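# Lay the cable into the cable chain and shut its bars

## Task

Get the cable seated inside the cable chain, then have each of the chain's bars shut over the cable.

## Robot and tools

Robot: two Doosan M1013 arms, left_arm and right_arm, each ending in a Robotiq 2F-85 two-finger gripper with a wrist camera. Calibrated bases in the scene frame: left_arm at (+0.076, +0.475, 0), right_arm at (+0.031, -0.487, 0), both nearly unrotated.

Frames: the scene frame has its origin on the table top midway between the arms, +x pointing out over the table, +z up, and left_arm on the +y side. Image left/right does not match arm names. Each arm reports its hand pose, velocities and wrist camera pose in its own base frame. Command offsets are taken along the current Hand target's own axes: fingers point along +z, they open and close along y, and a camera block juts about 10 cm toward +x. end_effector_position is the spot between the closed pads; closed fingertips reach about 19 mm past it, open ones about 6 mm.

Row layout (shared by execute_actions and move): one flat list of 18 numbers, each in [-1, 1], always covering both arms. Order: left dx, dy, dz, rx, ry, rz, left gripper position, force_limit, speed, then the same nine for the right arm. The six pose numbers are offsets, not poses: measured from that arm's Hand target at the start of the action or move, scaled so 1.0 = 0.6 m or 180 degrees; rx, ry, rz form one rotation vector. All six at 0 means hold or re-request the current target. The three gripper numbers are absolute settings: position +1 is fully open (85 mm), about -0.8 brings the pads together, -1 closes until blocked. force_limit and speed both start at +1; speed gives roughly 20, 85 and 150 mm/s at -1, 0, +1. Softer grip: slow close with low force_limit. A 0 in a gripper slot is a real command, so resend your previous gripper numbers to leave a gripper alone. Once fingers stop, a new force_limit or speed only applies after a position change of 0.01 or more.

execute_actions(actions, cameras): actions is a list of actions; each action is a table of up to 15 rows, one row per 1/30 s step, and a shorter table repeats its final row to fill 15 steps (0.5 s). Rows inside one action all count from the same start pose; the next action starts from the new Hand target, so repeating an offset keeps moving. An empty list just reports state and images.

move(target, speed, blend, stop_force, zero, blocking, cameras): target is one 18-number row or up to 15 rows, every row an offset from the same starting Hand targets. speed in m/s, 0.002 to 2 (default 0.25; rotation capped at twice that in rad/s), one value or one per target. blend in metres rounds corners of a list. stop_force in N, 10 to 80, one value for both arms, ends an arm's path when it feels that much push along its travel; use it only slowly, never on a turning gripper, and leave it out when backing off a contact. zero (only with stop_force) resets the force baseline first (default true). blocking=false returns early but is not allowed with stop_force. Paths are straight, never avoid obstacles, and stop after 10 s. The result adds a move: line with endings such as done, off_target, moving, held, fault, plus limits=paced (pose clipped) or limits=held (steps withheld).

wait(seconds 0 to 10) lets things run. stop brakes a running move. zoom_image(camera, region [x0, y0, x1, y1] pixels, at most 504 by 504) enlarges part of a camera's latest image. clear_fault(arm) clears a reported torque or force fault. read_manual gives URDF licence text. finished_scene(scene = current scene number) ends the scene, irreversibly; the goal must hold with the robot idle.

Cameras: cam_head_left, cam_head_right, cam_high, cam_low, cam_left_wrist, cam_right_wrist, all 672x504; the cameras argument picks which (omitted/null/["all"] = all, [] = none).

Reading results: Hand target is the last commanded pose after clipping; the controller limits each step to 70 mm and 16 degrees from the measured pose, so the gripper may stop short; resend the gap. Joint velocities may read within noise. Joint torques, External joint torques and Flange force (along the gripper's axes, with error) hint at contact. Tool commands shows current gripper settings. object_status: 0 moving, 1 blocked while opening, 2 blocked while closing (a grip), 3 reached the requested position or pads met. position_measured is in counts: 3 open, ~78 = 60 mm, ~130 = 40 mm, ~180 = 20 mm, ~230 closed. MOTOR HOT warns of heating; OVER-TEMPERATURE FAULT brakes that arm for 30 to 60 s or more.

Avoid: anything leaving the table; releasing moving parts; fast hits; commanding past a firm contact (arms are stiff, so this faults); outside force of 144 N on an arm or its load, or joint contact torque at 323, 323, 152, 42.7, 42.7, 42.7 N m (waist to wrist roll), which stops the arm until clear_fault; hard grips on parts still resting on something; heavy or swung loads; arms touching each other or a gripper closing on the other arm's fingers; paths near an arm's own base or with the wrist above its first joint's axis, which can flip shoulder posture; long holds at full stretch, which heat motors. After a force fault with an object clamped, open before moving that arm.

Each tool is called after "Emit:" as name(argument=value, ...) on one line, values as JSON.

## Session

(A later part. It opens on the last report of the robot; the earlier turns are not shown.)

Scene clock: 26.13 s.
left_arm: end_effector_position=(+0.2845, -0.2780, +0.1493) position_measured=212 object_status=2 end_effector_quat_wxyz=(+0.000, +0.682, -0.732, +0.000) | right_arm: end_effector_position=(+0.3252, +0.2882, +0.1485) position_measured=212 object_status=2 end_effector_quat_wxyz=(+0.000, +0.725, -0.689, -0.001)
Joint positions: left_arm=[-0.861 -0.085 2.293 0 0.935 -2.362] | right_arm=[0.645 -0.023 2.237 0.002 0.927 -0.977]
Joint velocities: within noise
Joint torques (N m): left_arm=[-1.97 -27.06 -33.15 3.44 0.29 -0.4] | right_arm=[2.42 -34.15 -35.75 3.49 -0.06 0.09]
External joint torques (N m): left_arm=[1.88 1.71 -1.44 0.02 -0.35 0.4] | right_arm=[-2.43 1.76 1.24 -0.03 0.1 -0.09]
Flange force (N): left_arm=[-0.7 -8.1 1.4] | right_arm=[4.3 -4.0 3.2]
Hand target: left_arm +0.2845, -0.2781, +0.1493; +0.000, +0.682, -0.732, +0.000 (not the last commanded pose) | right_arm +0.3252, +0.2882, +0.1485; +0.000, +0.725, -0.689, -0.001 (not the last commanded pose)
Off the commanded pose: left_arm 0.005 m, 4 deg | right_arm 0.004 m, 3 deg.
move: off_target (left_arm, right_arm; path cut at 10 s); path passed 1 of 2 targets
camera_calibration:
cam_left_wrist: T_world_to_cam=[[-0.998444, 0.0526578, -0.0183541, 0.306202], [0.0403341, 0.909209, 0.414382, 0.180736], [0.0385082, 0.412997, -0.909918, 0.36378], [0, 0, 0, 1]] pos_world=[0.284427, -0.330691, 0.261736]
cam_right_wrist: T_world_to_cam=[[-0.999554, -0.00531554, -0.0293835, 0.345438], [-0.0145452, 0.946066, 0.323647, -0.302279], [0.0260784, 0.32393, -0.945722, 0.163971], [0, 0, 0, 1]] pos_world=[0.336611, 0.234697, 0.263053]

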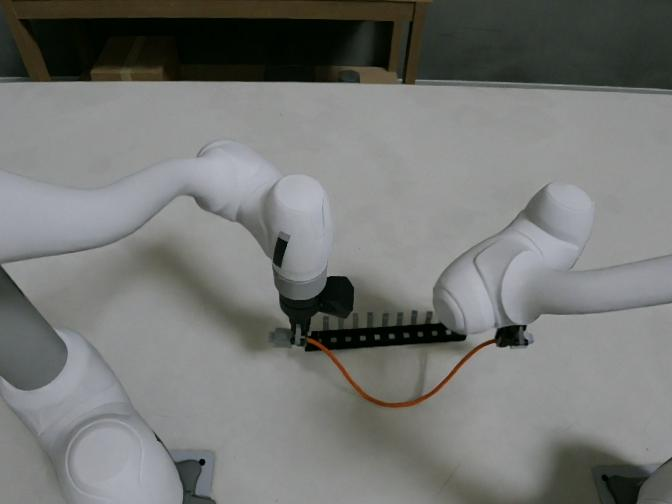

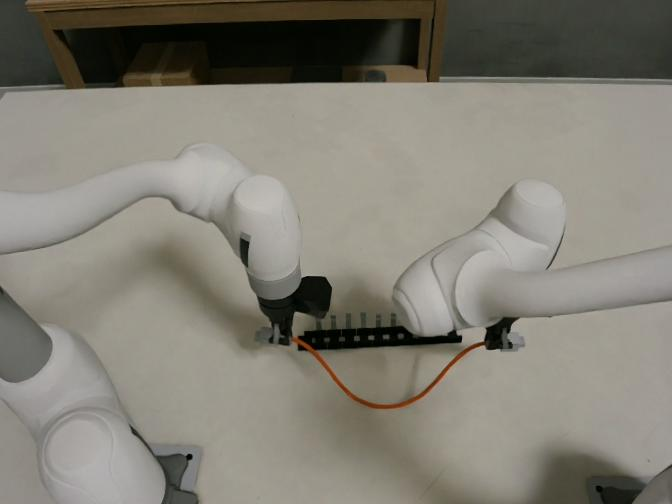

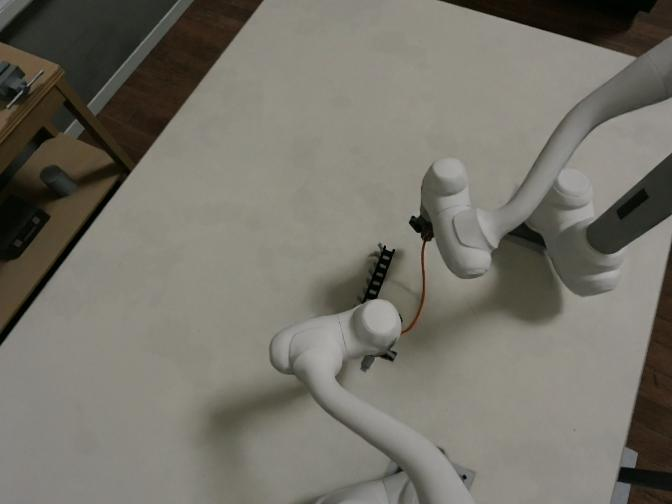

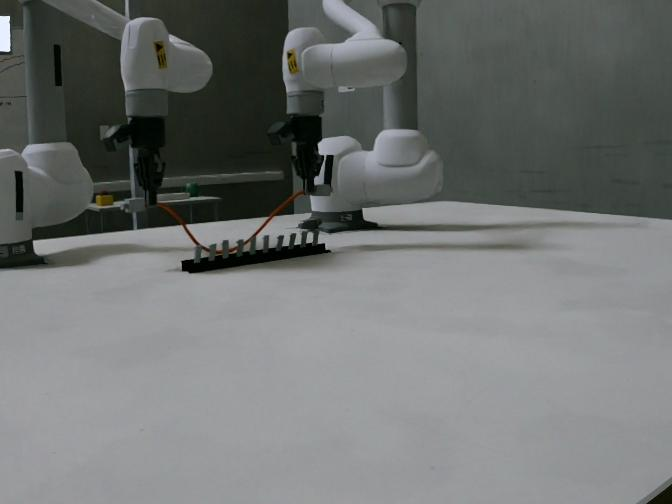

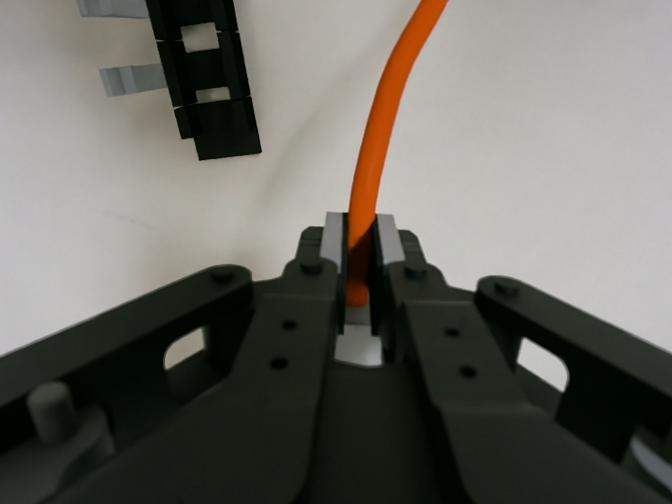

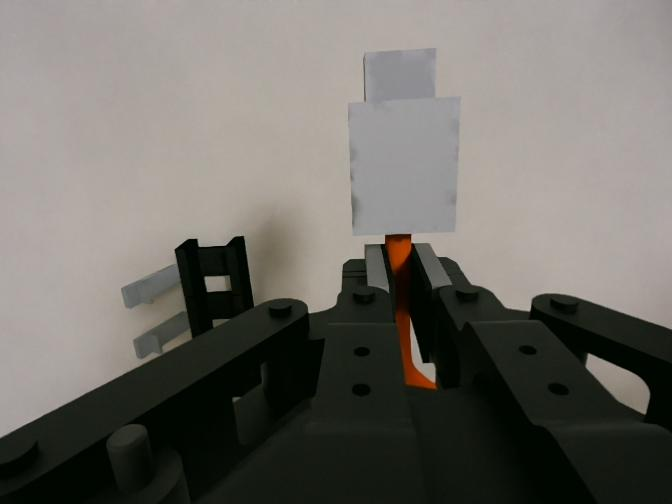

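Emit:
move(target=[-0.0733,0.0052,0,0,0,-0.0403,-1,-0.4,-1,0.0286,0.0015,0,0,0,0,-1,-0.4,-1], speed=0.08, stop_force=25)

Emit:
zoom_image(camera="cam_low", region=[100, 160, 350, 300])

Scene clock: 28.27 s.
left_arm: end_effector_position=(+0.2844, -0.2340, +0.1493) position_measured=212 object_status=2 end_effector_quat_wxyz=(+0.000, +0.727, -0.687, +0.000) | right_arm: end_effector_position=(+0.3251, +0.2710, +0.1484) position_measured=212 object_status=2 end_effector_quat_wxyz=(+0.000, +0.725, -0.689, -0.001)
Joint positions: left_arm=[-0.782 -0.138 2.337 0 0.943 -2.41] | right_arm=[0.612 -0.041 2.255 0.002 0.928 -1.009]
Joint velocities: within noise
Joint torques (N m): left_arm=[-1.94 -21.55 -33.32 3.51 0.43 -0.3] | right_arm=[2.3 -32.13 -35.59 3.45 0.04 0.09]
External joint torques (N m): left_arm=[1.72 1.52 -1.57 -0.02 -0.51 0.3] | right_arm=[-2.41 1.87 1.02 0.02 0 -0.09]
Flange force (N): left_arm=[-0.1 -8.0 1.5] | right_arm=[4.1 -4.4 3.4]
Hand target: left_arm +0.2845, -0.2340, +0.1493; +0.000, +0.727, -0.687, +0.000 | right_arm +0.3251, +0.2711, +0.1484; +0.000, +0.725, -0.689, -0.001
Off the commanded pose: left_arm 0.000 m, 0 deg | right_arm 0.000 m, 0 deg.
move: done
camera_calibration:
cam_left_wrist: T_world_to_cam=[[-0.997096, -0.0738926, -0.0184429, 0.273849], [-0.0748806, 0.906984, 0.414454, 0.172912], [-0.0138977, 0.414632, -0.909883, 0.36087], [0, 0, 0, 1]] pos_world=[0.291017, -0.286221, 0.261736]
cam_right_wrist: T_world_to_cam=[[-0.999554, -0.00531864, -0.0293843, 0.345344], [-0.0145459, 0.946097, 0.323557, -0.285958], [0.0260795, 0.323841, -0.945752, 0.169475], [0, 0, 0, 1]] pos_world=[0.336611, 0.217497, 0.262953]

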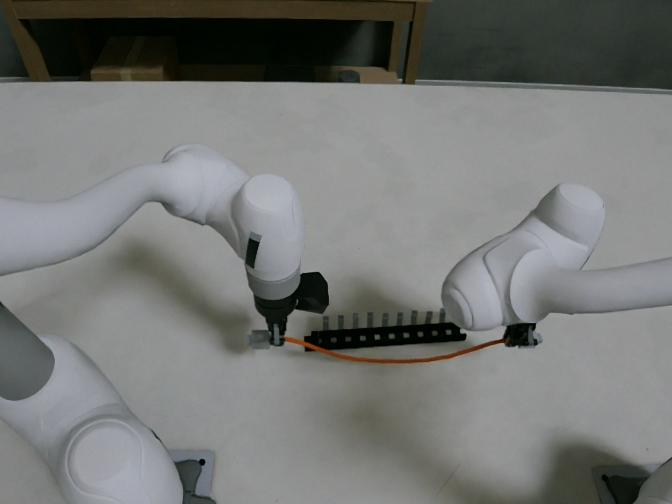

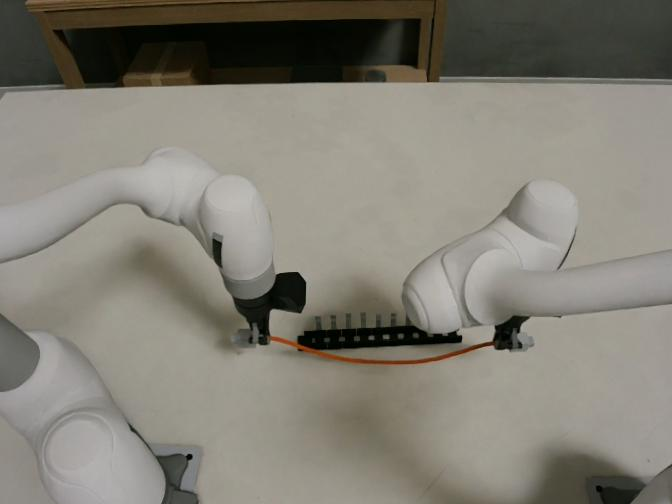

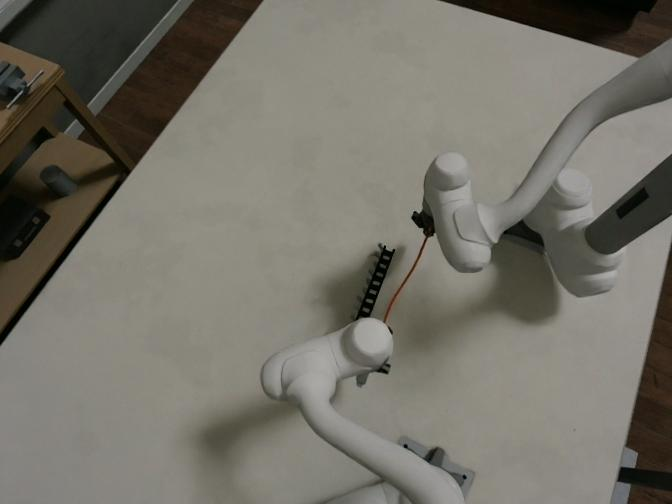

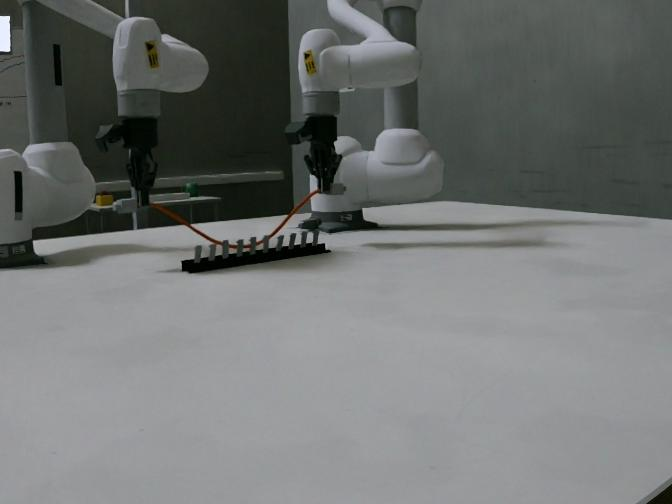

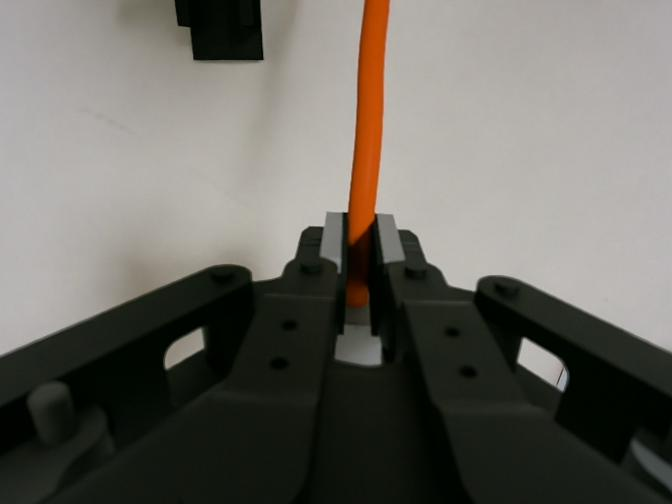

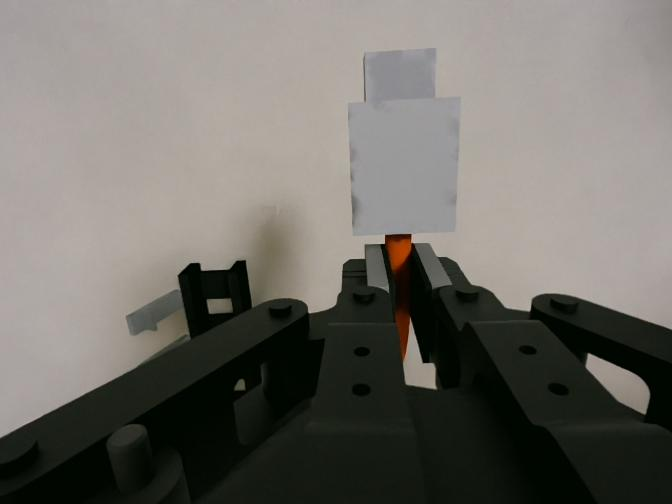

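Scaled by 2.016 from the camera's 672x504 image, which has a finer 960x720 frame.

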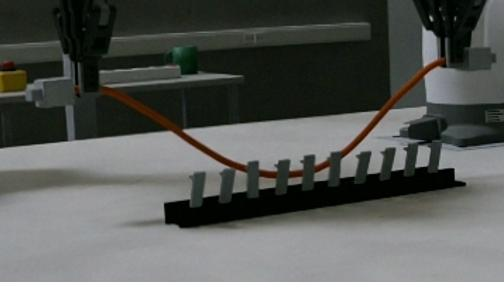

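Emit:
move(target=[-0.0583,-0.0031,-0.03,0,0,0,-1,-0.4,-1,0.0583,0.003,-0.03,0,0,0,-1,-0.4,-1], speed=0.05, stop_force=20, cameras=["cam_head_left","cam_low"])

Emit:
zoom_image(camera="cam_low", region=[100, 160, 350, 300])

Scene clock: 29.80 s.
left_arm: end_effector_position=(+0.2845, -0.1995, +0.1673) position_measured=212 object_status=2 end_effector_quat_wxyz=(+0.000, +0.727, -0.687, +0.000) | right_arm: end_effector_position=(+0.3253, +0.2366, +0.1663) position_measured=212 object_status=2 end_effector_quat_wxyz=(-0.001, +0.725, -0.689, -0.001)
Joint positions: left_arm=[-0.711 -0.2 2.347 0 0.995 -2.338] | right_arm=[0.542 -0.099 2.268 0.002 0.972 -1.08]
Joint velocities: within noise
Joint torques (N m): left_arm=[7.8 -16.65 -21.49 10.27 7.05 -0.36] | right_arm=[-8.04 -27.54 -25.17 -3.73 5.27 0]
External joint torques (N m): left_arm=[-7.89 1.7 -14.65 -6.65 -7.12 0.36] | right_arm=[8 2.12 -10.52 7.3 -5.24 0]
Flange force (N): left_arm=[32.6 -6.4 1.6] | right_arm=[-29.0 -8.0 2.8]
Hand target: left_arm +0.2845, -0.1995, +0.1673; +0.000, +0.727, -0.687, +0.000 (not the last commanded pose) | right_arm +0.3253, +0.2366, +0.1663; -0.001, +0.725, -0.689, -0.001 (not the last commanded pose)
Off the commanded pose: left_arm 0.001 m, 0 deg | right_arm 0.001 m, 0 deg.
move: contact (left_arm, right_arm)
Images, in order (width x height): cam_head_left 672x504, cam_low 672x504.

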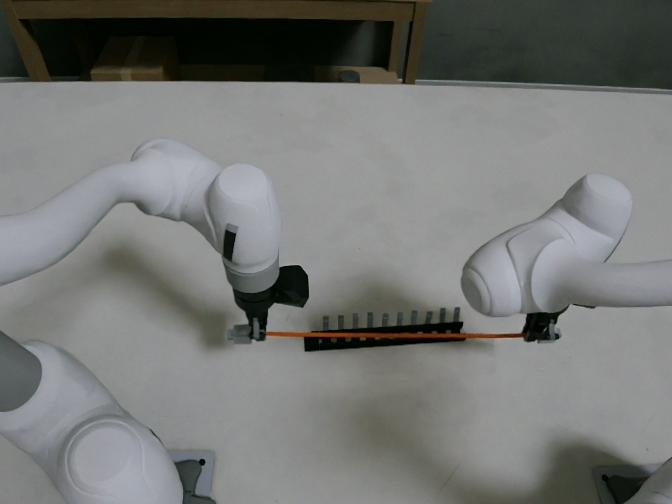

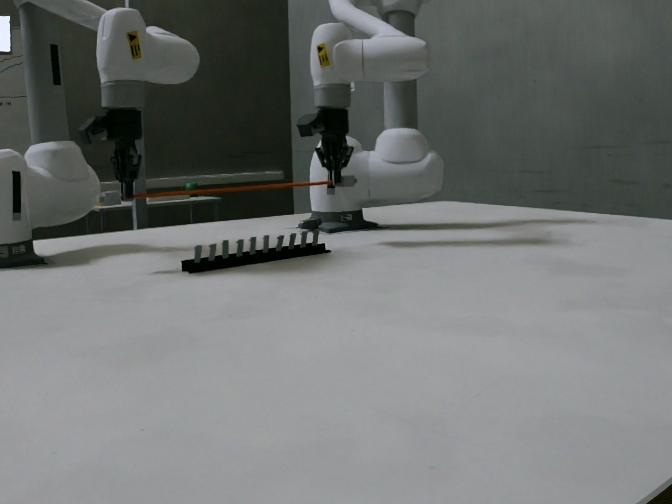

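Scaled by 2.016 from the camera's 672x504 image, which has a finer 960x720 frame.

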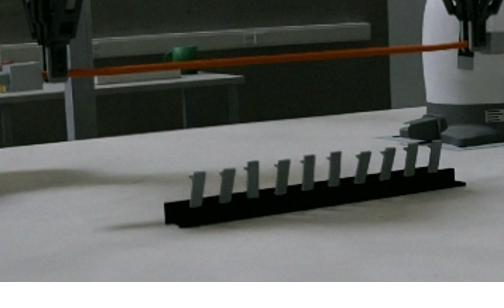

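Emit:
move(target=[0.0113,-0.1113,0,0,0,0,-1,-0.4,-1,0.007,-0.1703,0,0,0,0,-1,-0.4,-1], speed=0.08)

Emit:
zoom_image(camera="cam_head_left", region=[220, 270, 580, 400])

Emit:
zoom_image(camera="cam_high", region=[300, 200, 500, 400])

Scene clock: 31.63 s.
left_arm: end_effector_position=(+0.3516, -0.2025, +0.1673) position_measured=212 object_status=2 end_effector_quat_wxyz=(+0.000, +0.727, -0.687, +0.000) | right_arm: end_effector_position=(+0.4276, +0.2375, +0.1663) position_measured=212 object_status=2 end_effector_quat_wxyz=(-0.001, +0.725, -0.689, -0.001)
Joint positions: left_arm=[-0.608 -0.094 2.261 0 0.974 -2.235] | right_arm=[0.436 0.044 2.13 0.002 0.967 -1.186]
Joint velocities: within noise
Joint torques (N m): left_arm=[-1.17 -27.16 -33.32 3.9 0.81 -0.36] | right_arm=[2.21 -41.73 -36.26 3.05 0.17 0.05]
External joint torques (N m): left_arm=[0.94 1.7 -2.32 -0.34 -0.87 0.36] | right_arm=[-2.4 1.29 0.66 0.51 -0.15 -0.05]
Flange force (N): left_arm=[1.1 -7.6 1.4] | right_arm=[4.3 -2.7 2.4]
Hand target: left_arm +0.3516, -0.2025, +0.1673; +0.000, +0.727, -0.687, +0.000 | right_arm +0.4276, +0.2375, +0.1663; -0.001, +0.725, -0.689, -0.001
Off the commanded pose: left_arm 0.000 m, 0 deg | right_arm 0.000 m, 0 deg.
move: done
camera_calibration:
cam_left_wrist: T_world_to_cam=[[-0.997082, -0.0739274, -0.0190539, 0.34357], [-0.0751764, 0.907297, 0.413715, 0.142298], [-0.0132973, 0.41394, -0.910207, 0.364816], [0, 0, 0, 1]] pos_world=[0.358116, -0.25472, 0.279734]
cam_right_wrist: T_world_to_cam=[[-0.999531, -0.00535615, -0.0301479, 0.448154], [-0.0148402, 0.945956, 0.323956, -0.258521], [0.0267834, 0.324252, -0.945592, 0.194152], [0, 0, 0, 1]] pos_world=[0.438908, 0.183995, 0.280849]

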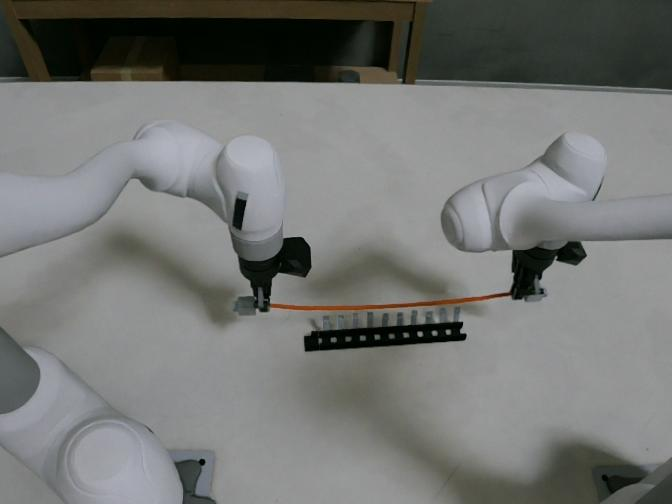

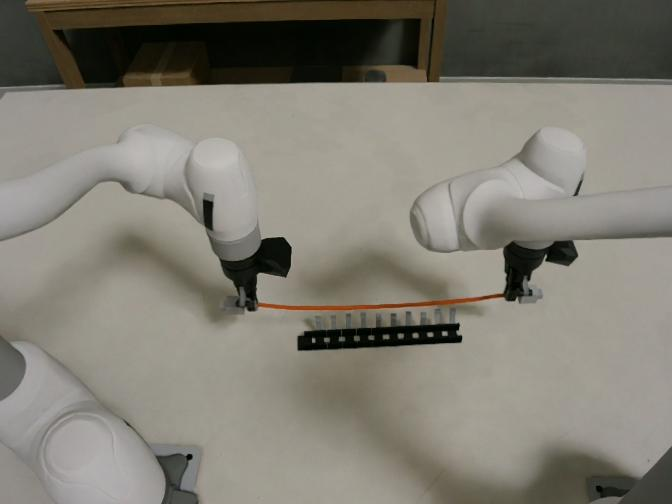

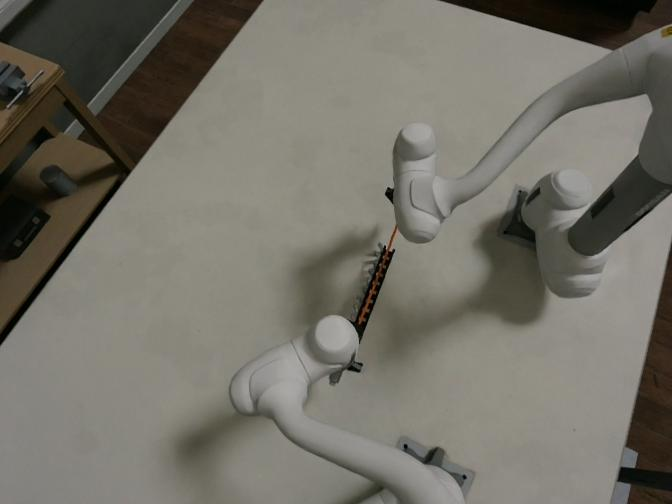

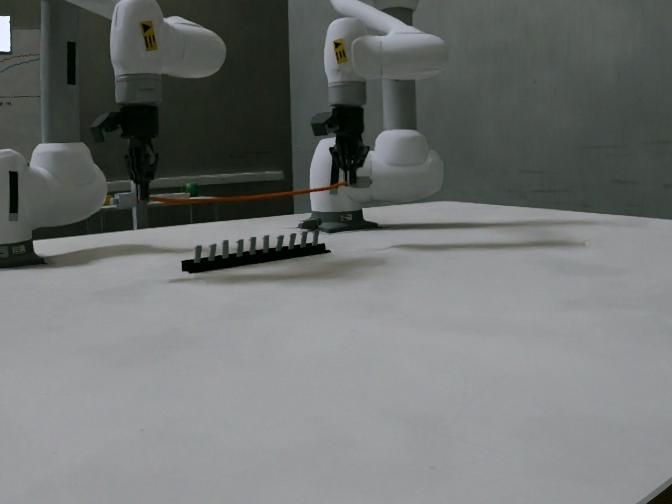

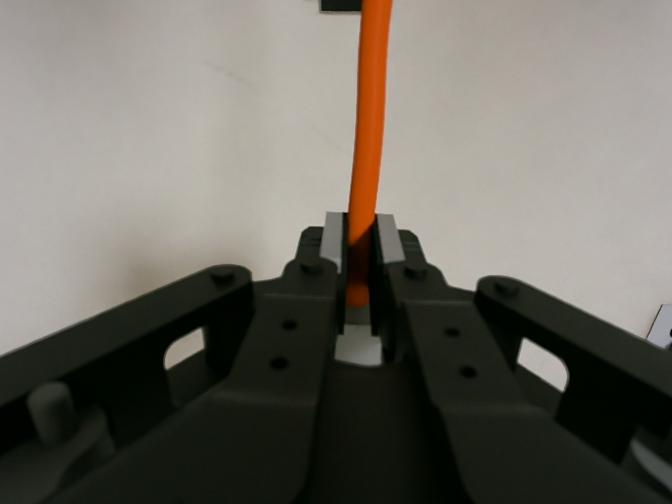

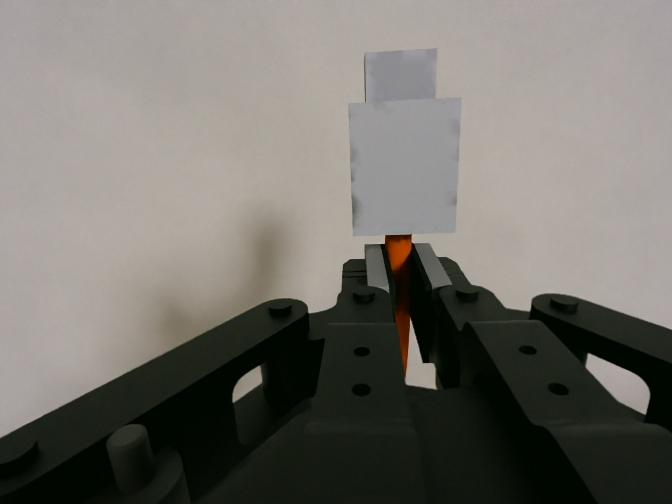

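Scaled by 1.400 from the camera's 672x504 image, which has a finer 960x720 frame.

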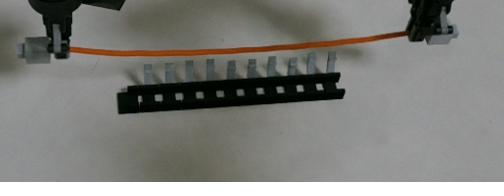

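Scaled by 2.520 from the camera's 672x504 image, which has a finer 960x720 frame.

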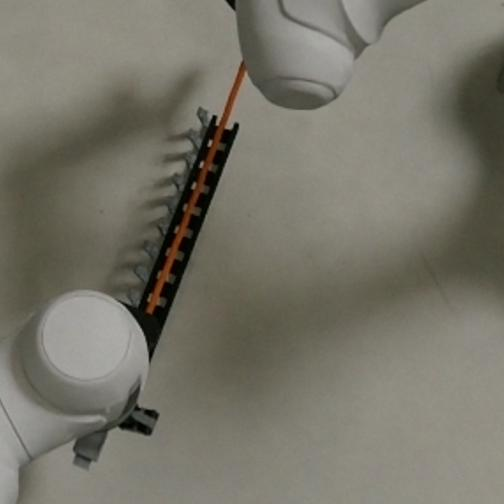

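Emit:
move(target=[0,0,0.105,0,0,0,-1,-0.4,-1,0,0,0.1033,0,0,0,-1,-0.4,-1], speed=0.08)

Emit:
zoom_image(camera="cam_head_left", region=[220, 270, 580, 400])

Emit:
zoom_image(camera="cam_high", region=[300, 200, 450, 400])

Emit:
zoom_image(camera="cam_low", region=[100, 160, 350, 300])

Scene clock: 34.30 s.
left_arm: end_effector_position=(+0.3516, -0.2025, +0.1044) position_measured=212 object_status=2 end_effector_quat_wxyz=(+0.000, +0.727, -0.687, +0.000) | right_arm: end_effector_position=(+0.4276, +0.2376, +0.1044) position_measured=212 object_status=2 end_effector_quat_wxyz=(-0.001, +0.725, -0.689, +0.000)
Joint positions: left_arm=[-0.608 -0.01 2.327 0 0.824 -2.235] | right_arm=[0.436 0.119 2.188 0.002 0.834 -1.186]
Joint velocities: within noise
Joint torques (N m): left_arm=[-1.51 -32.28 -29.23 3.57 0.78 -0.34] | right_arm=[2.07 -45.62 -32.55 2.75 0.05 0.07]
External joint torques (N m): left_arm=[1.28 1.94 -2.42 -0.4 -0.84 0.34] | right_arm=[-2.2 0.75 0.52 0.45 -0.03 -0.07]
Flange force (N): left_arm=[0.7 -8.4 2.7] | right_arm=[4.2 -1.9 1.5]
Hand target: left_arm +0.3516, -0.2025, +0.1043; +0.000, +0.727, -0.687, +0.000 | right_arm +0.4276, +0.2376, +0.1043; -0.001, +0.725, -0.689, -0.001
Off the commanded pose: left_arm 0.000 m, 0 deg | right_arm 0.000 m, 0 deg.
move: done
camera_calibration:
cam_left_wrist: T_world_to_cam=[[-0.997081, -0.0739303, -0.0190553, 0.342371], [-0.0751796, 0.907297, 0.413715, 0.168322], [-0.0132973, 0.41394, -0.910207, 0.307564], [0, 0, 0, 1]] pos_world=[0.358116, -0.25472, 0.216834]
cam_right_wrist: T_world_to_cam=[[-0.999531, -0.00535679, -0.0301484, 0.446288], [-0.0148435, 0.945925, 0.324046, -0.23848], [0.0267823, 0.324341, -0.945561, 0.135598], [0, 0, 0, 1]] pos_world=[0.438908, 0.183995, 0.218949]

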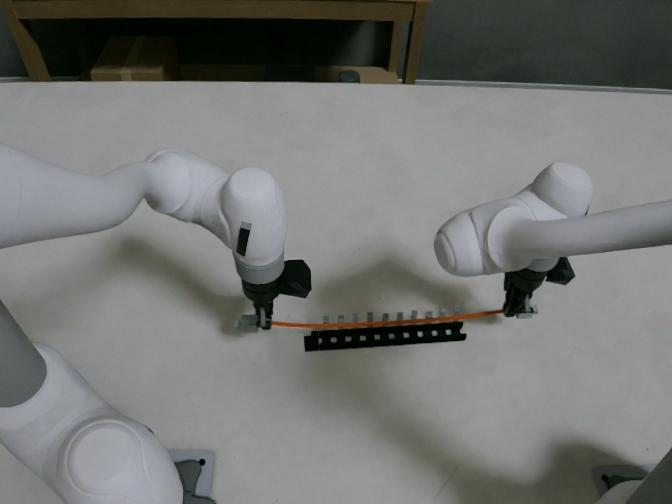

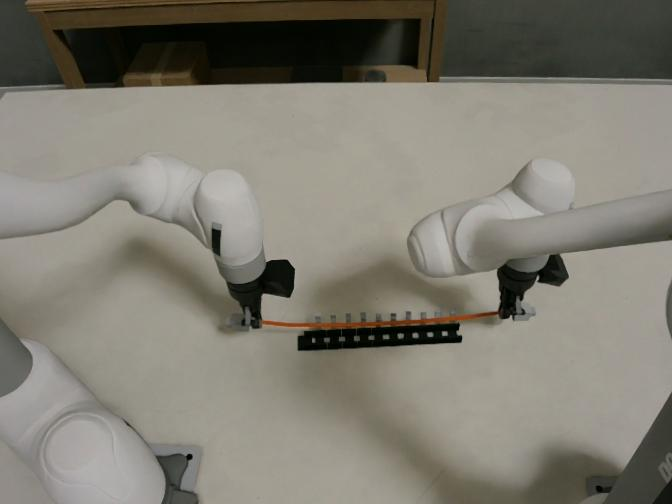

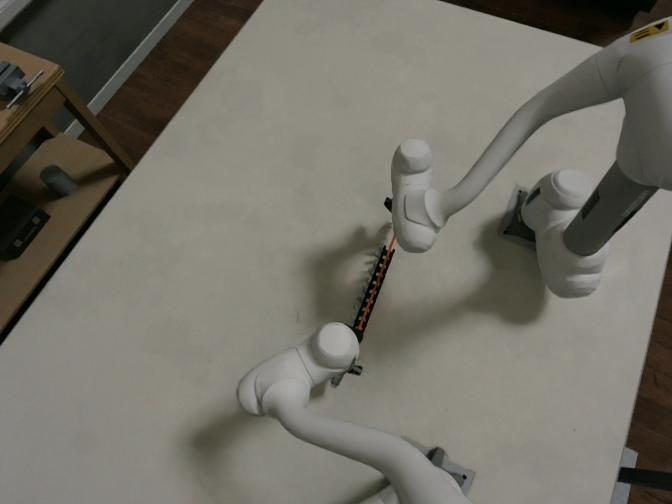

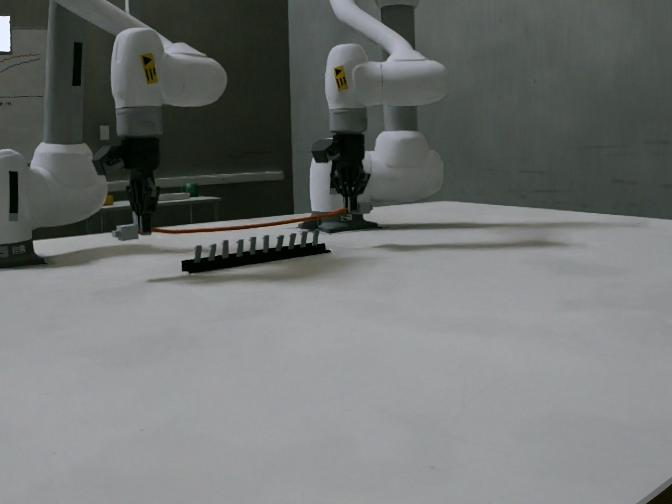

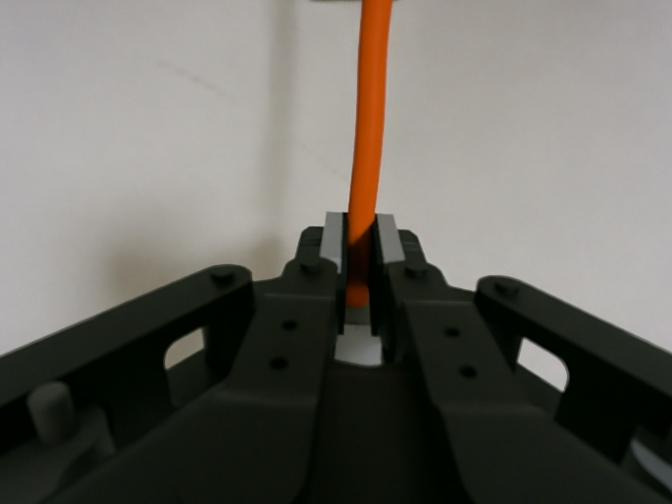

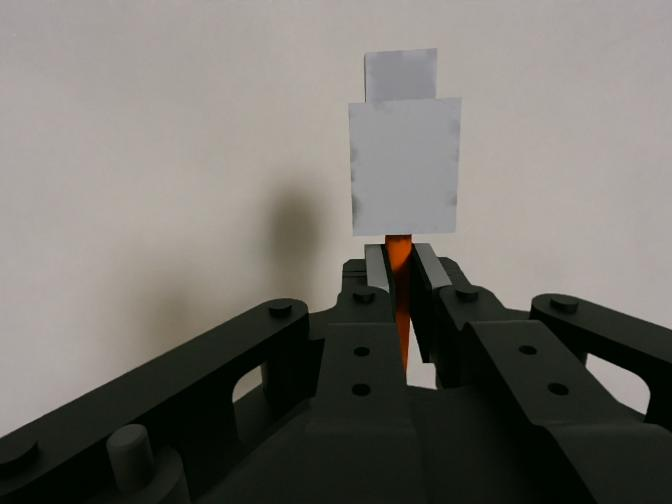

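Scaled by 1.400 from the camera's 672x504 image, which has a finer 960x720 frame.

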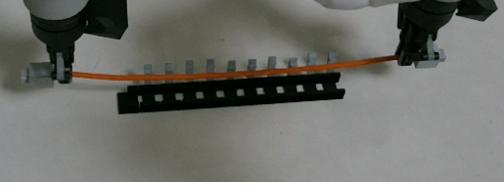

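Scaled by 2.520 from the camera's 672x504 image, which has a finer 960x720 frame.

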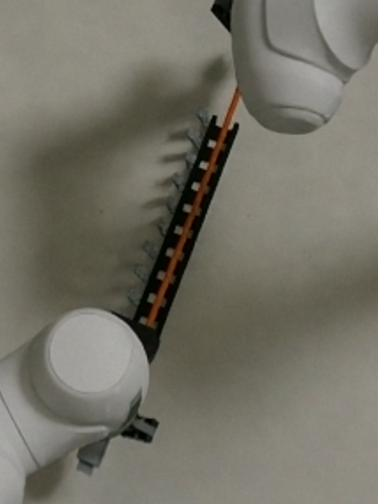

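Scaled by 2.016 from the camera's 672x504 image, which has a finer 960x720 frame.

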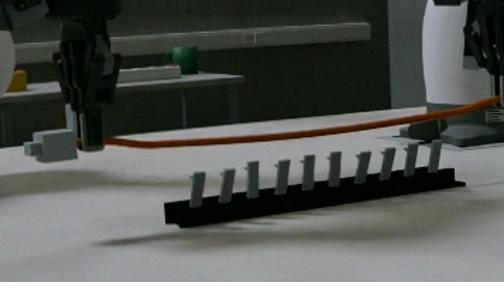

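Emit:
move(target=[0.0007,-0.0117,0.05,0,0,0,-1,-0.4,-1,0.0007,-0.0133,0.05,0,0,0,-1,-0.4,-1], speed=0.05)

Emit:
zoom_image(camera="cam_head_left", region=[260, 290, 560, 370])

Emit:
zoom_image(camera="cam_high", region=[330, 230, 430, 350])

Emit:
zoom_image(camera="cam_low", region=[100, 160, 350, 300])

Scene clock: 35.43 s.
left_arm: end_effector_position=(+0.3586, -0.2025, +0.0743) position_measured=212 object_status=2 end_effector_quat_wxyz=(+0.000, +0.727, -0.687, +0.000) | right_arm: end_effector_position=(+0.4356, +0.2376, +0.0744) position_measured=212 object_status=2 end_effector_quat_wxyz=(-0.001, +0.725, -0.689, -0.001)
Joint positions: left_arm=[-0.598 0.047 2.344 0 0.75 -2.226] | right_arm=[0.429 0.17 2.2 0.002 0.771 -1.193]
Joint velocities: within noise
Joint torques (N m): left_arm=[-1.55 -36.16 -27.14 3.26 0.79 -0.31] | right_arm=[1.6 -49.17 -30.51 2.63 0.23 0.04]
External joint torques (N m): left_arm=[1.34 2.07 -2.21 -0.32 -0.85 0.31] | right_arm=[-1.69 0.98 0.45 0.38 -0.2 -0.04]
Flange force (N): left_arm=[0.5 -8.1 3.7] | right_arm=[3.0 -1.7 2.2]
Hand target: left_arm +0.3586, -0.2025, +0.0743; +0.000, +0.727, -0.687, +0.000 | right_arm +0.4356, +0.2376, +0.0743; -0.001, +0.725, -0.689, -0.001
Off the commanded pose: left_arm 0.000 m, 0 deg | right_arm 0.000 m, 0 deg.
move: done
camera_calibration:
cam_left_wrist: T_world_to_cam=[[-0.997081, -0.0739352, -0.0190575, 0.348776], [-0.075185, 0.907296, 0.413715, 0.181303], [-0.0132973, 0.41394, -0.910207, 0.28026], [0, 0, 0, 1]] pos_world=[0.365116, -0.25472, 0.186734]
cam_right_wrist: T_world_to_cam=[[-0.999531, -0.00535615, -0.0301479, 0.45338], [-0.0148402, 0.945956, 0.323956, -0.228725], [0.0267834, 0.324252, -0.945592, 0.107006], [0, 0, 0, 1]] pos_world=[0.446908, 0.184095, 0.188949]

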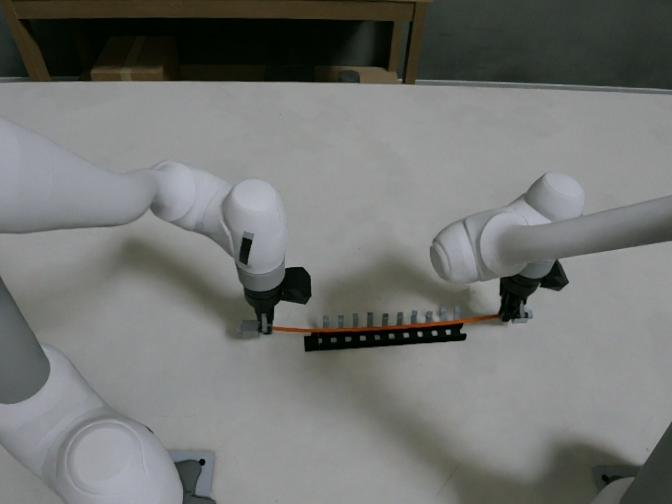

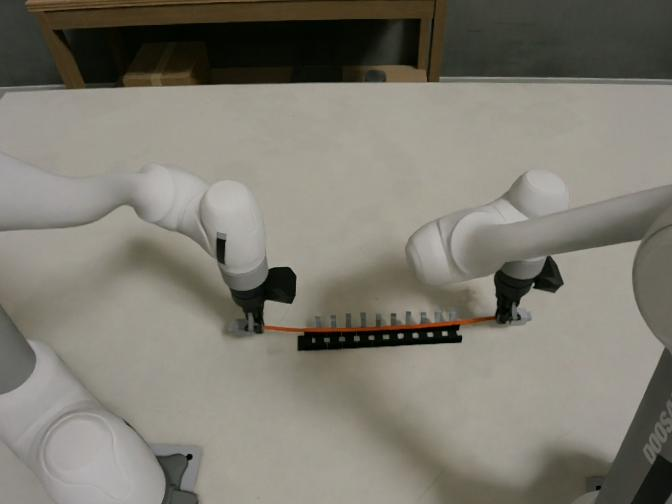

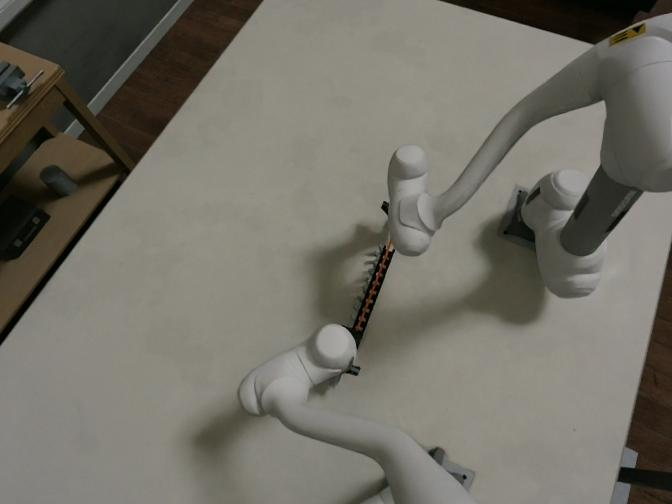

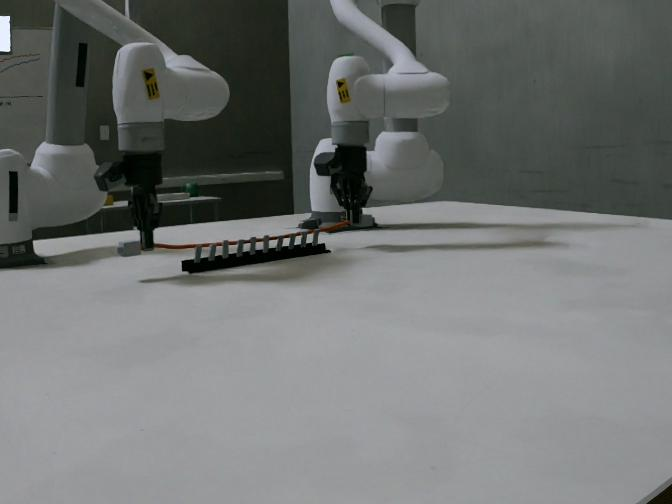

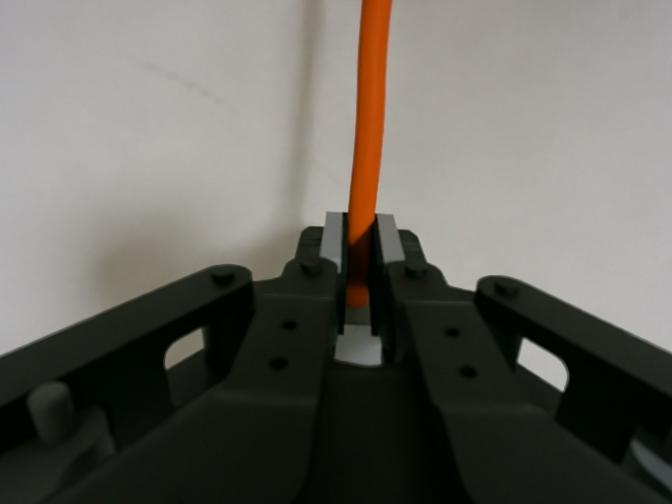

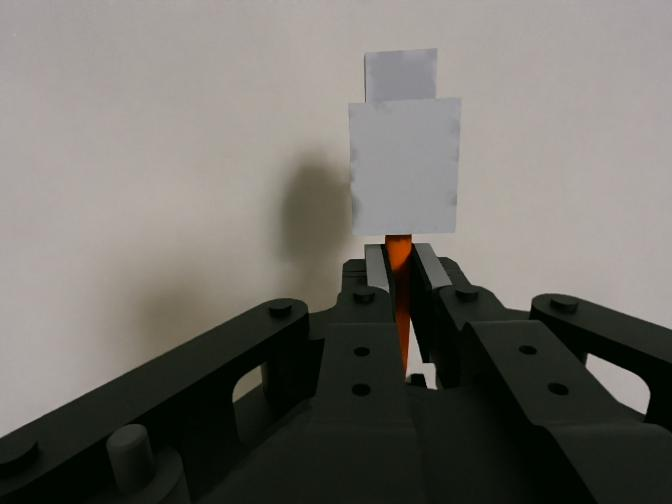

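Scaled by 1.680 from the camera's 672x504 image, which has a finer 960x720 frame.

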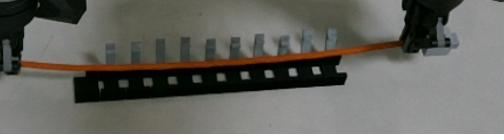

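Scaled by 4.200 from the camera's 672x504 image, which has a finer 960x720 frame.

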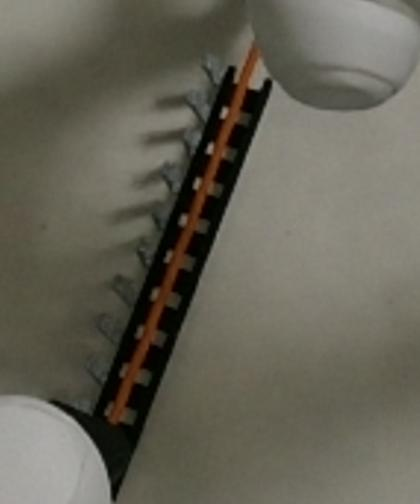

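Scaled by 2.016 from the camera's 672x504 image, which has a finer 960x720 frame.

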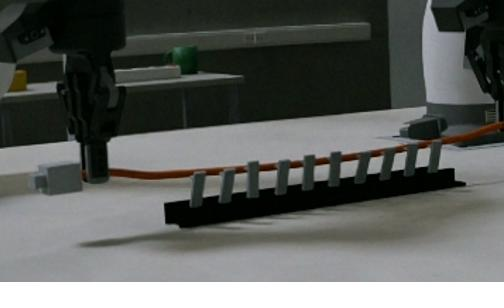

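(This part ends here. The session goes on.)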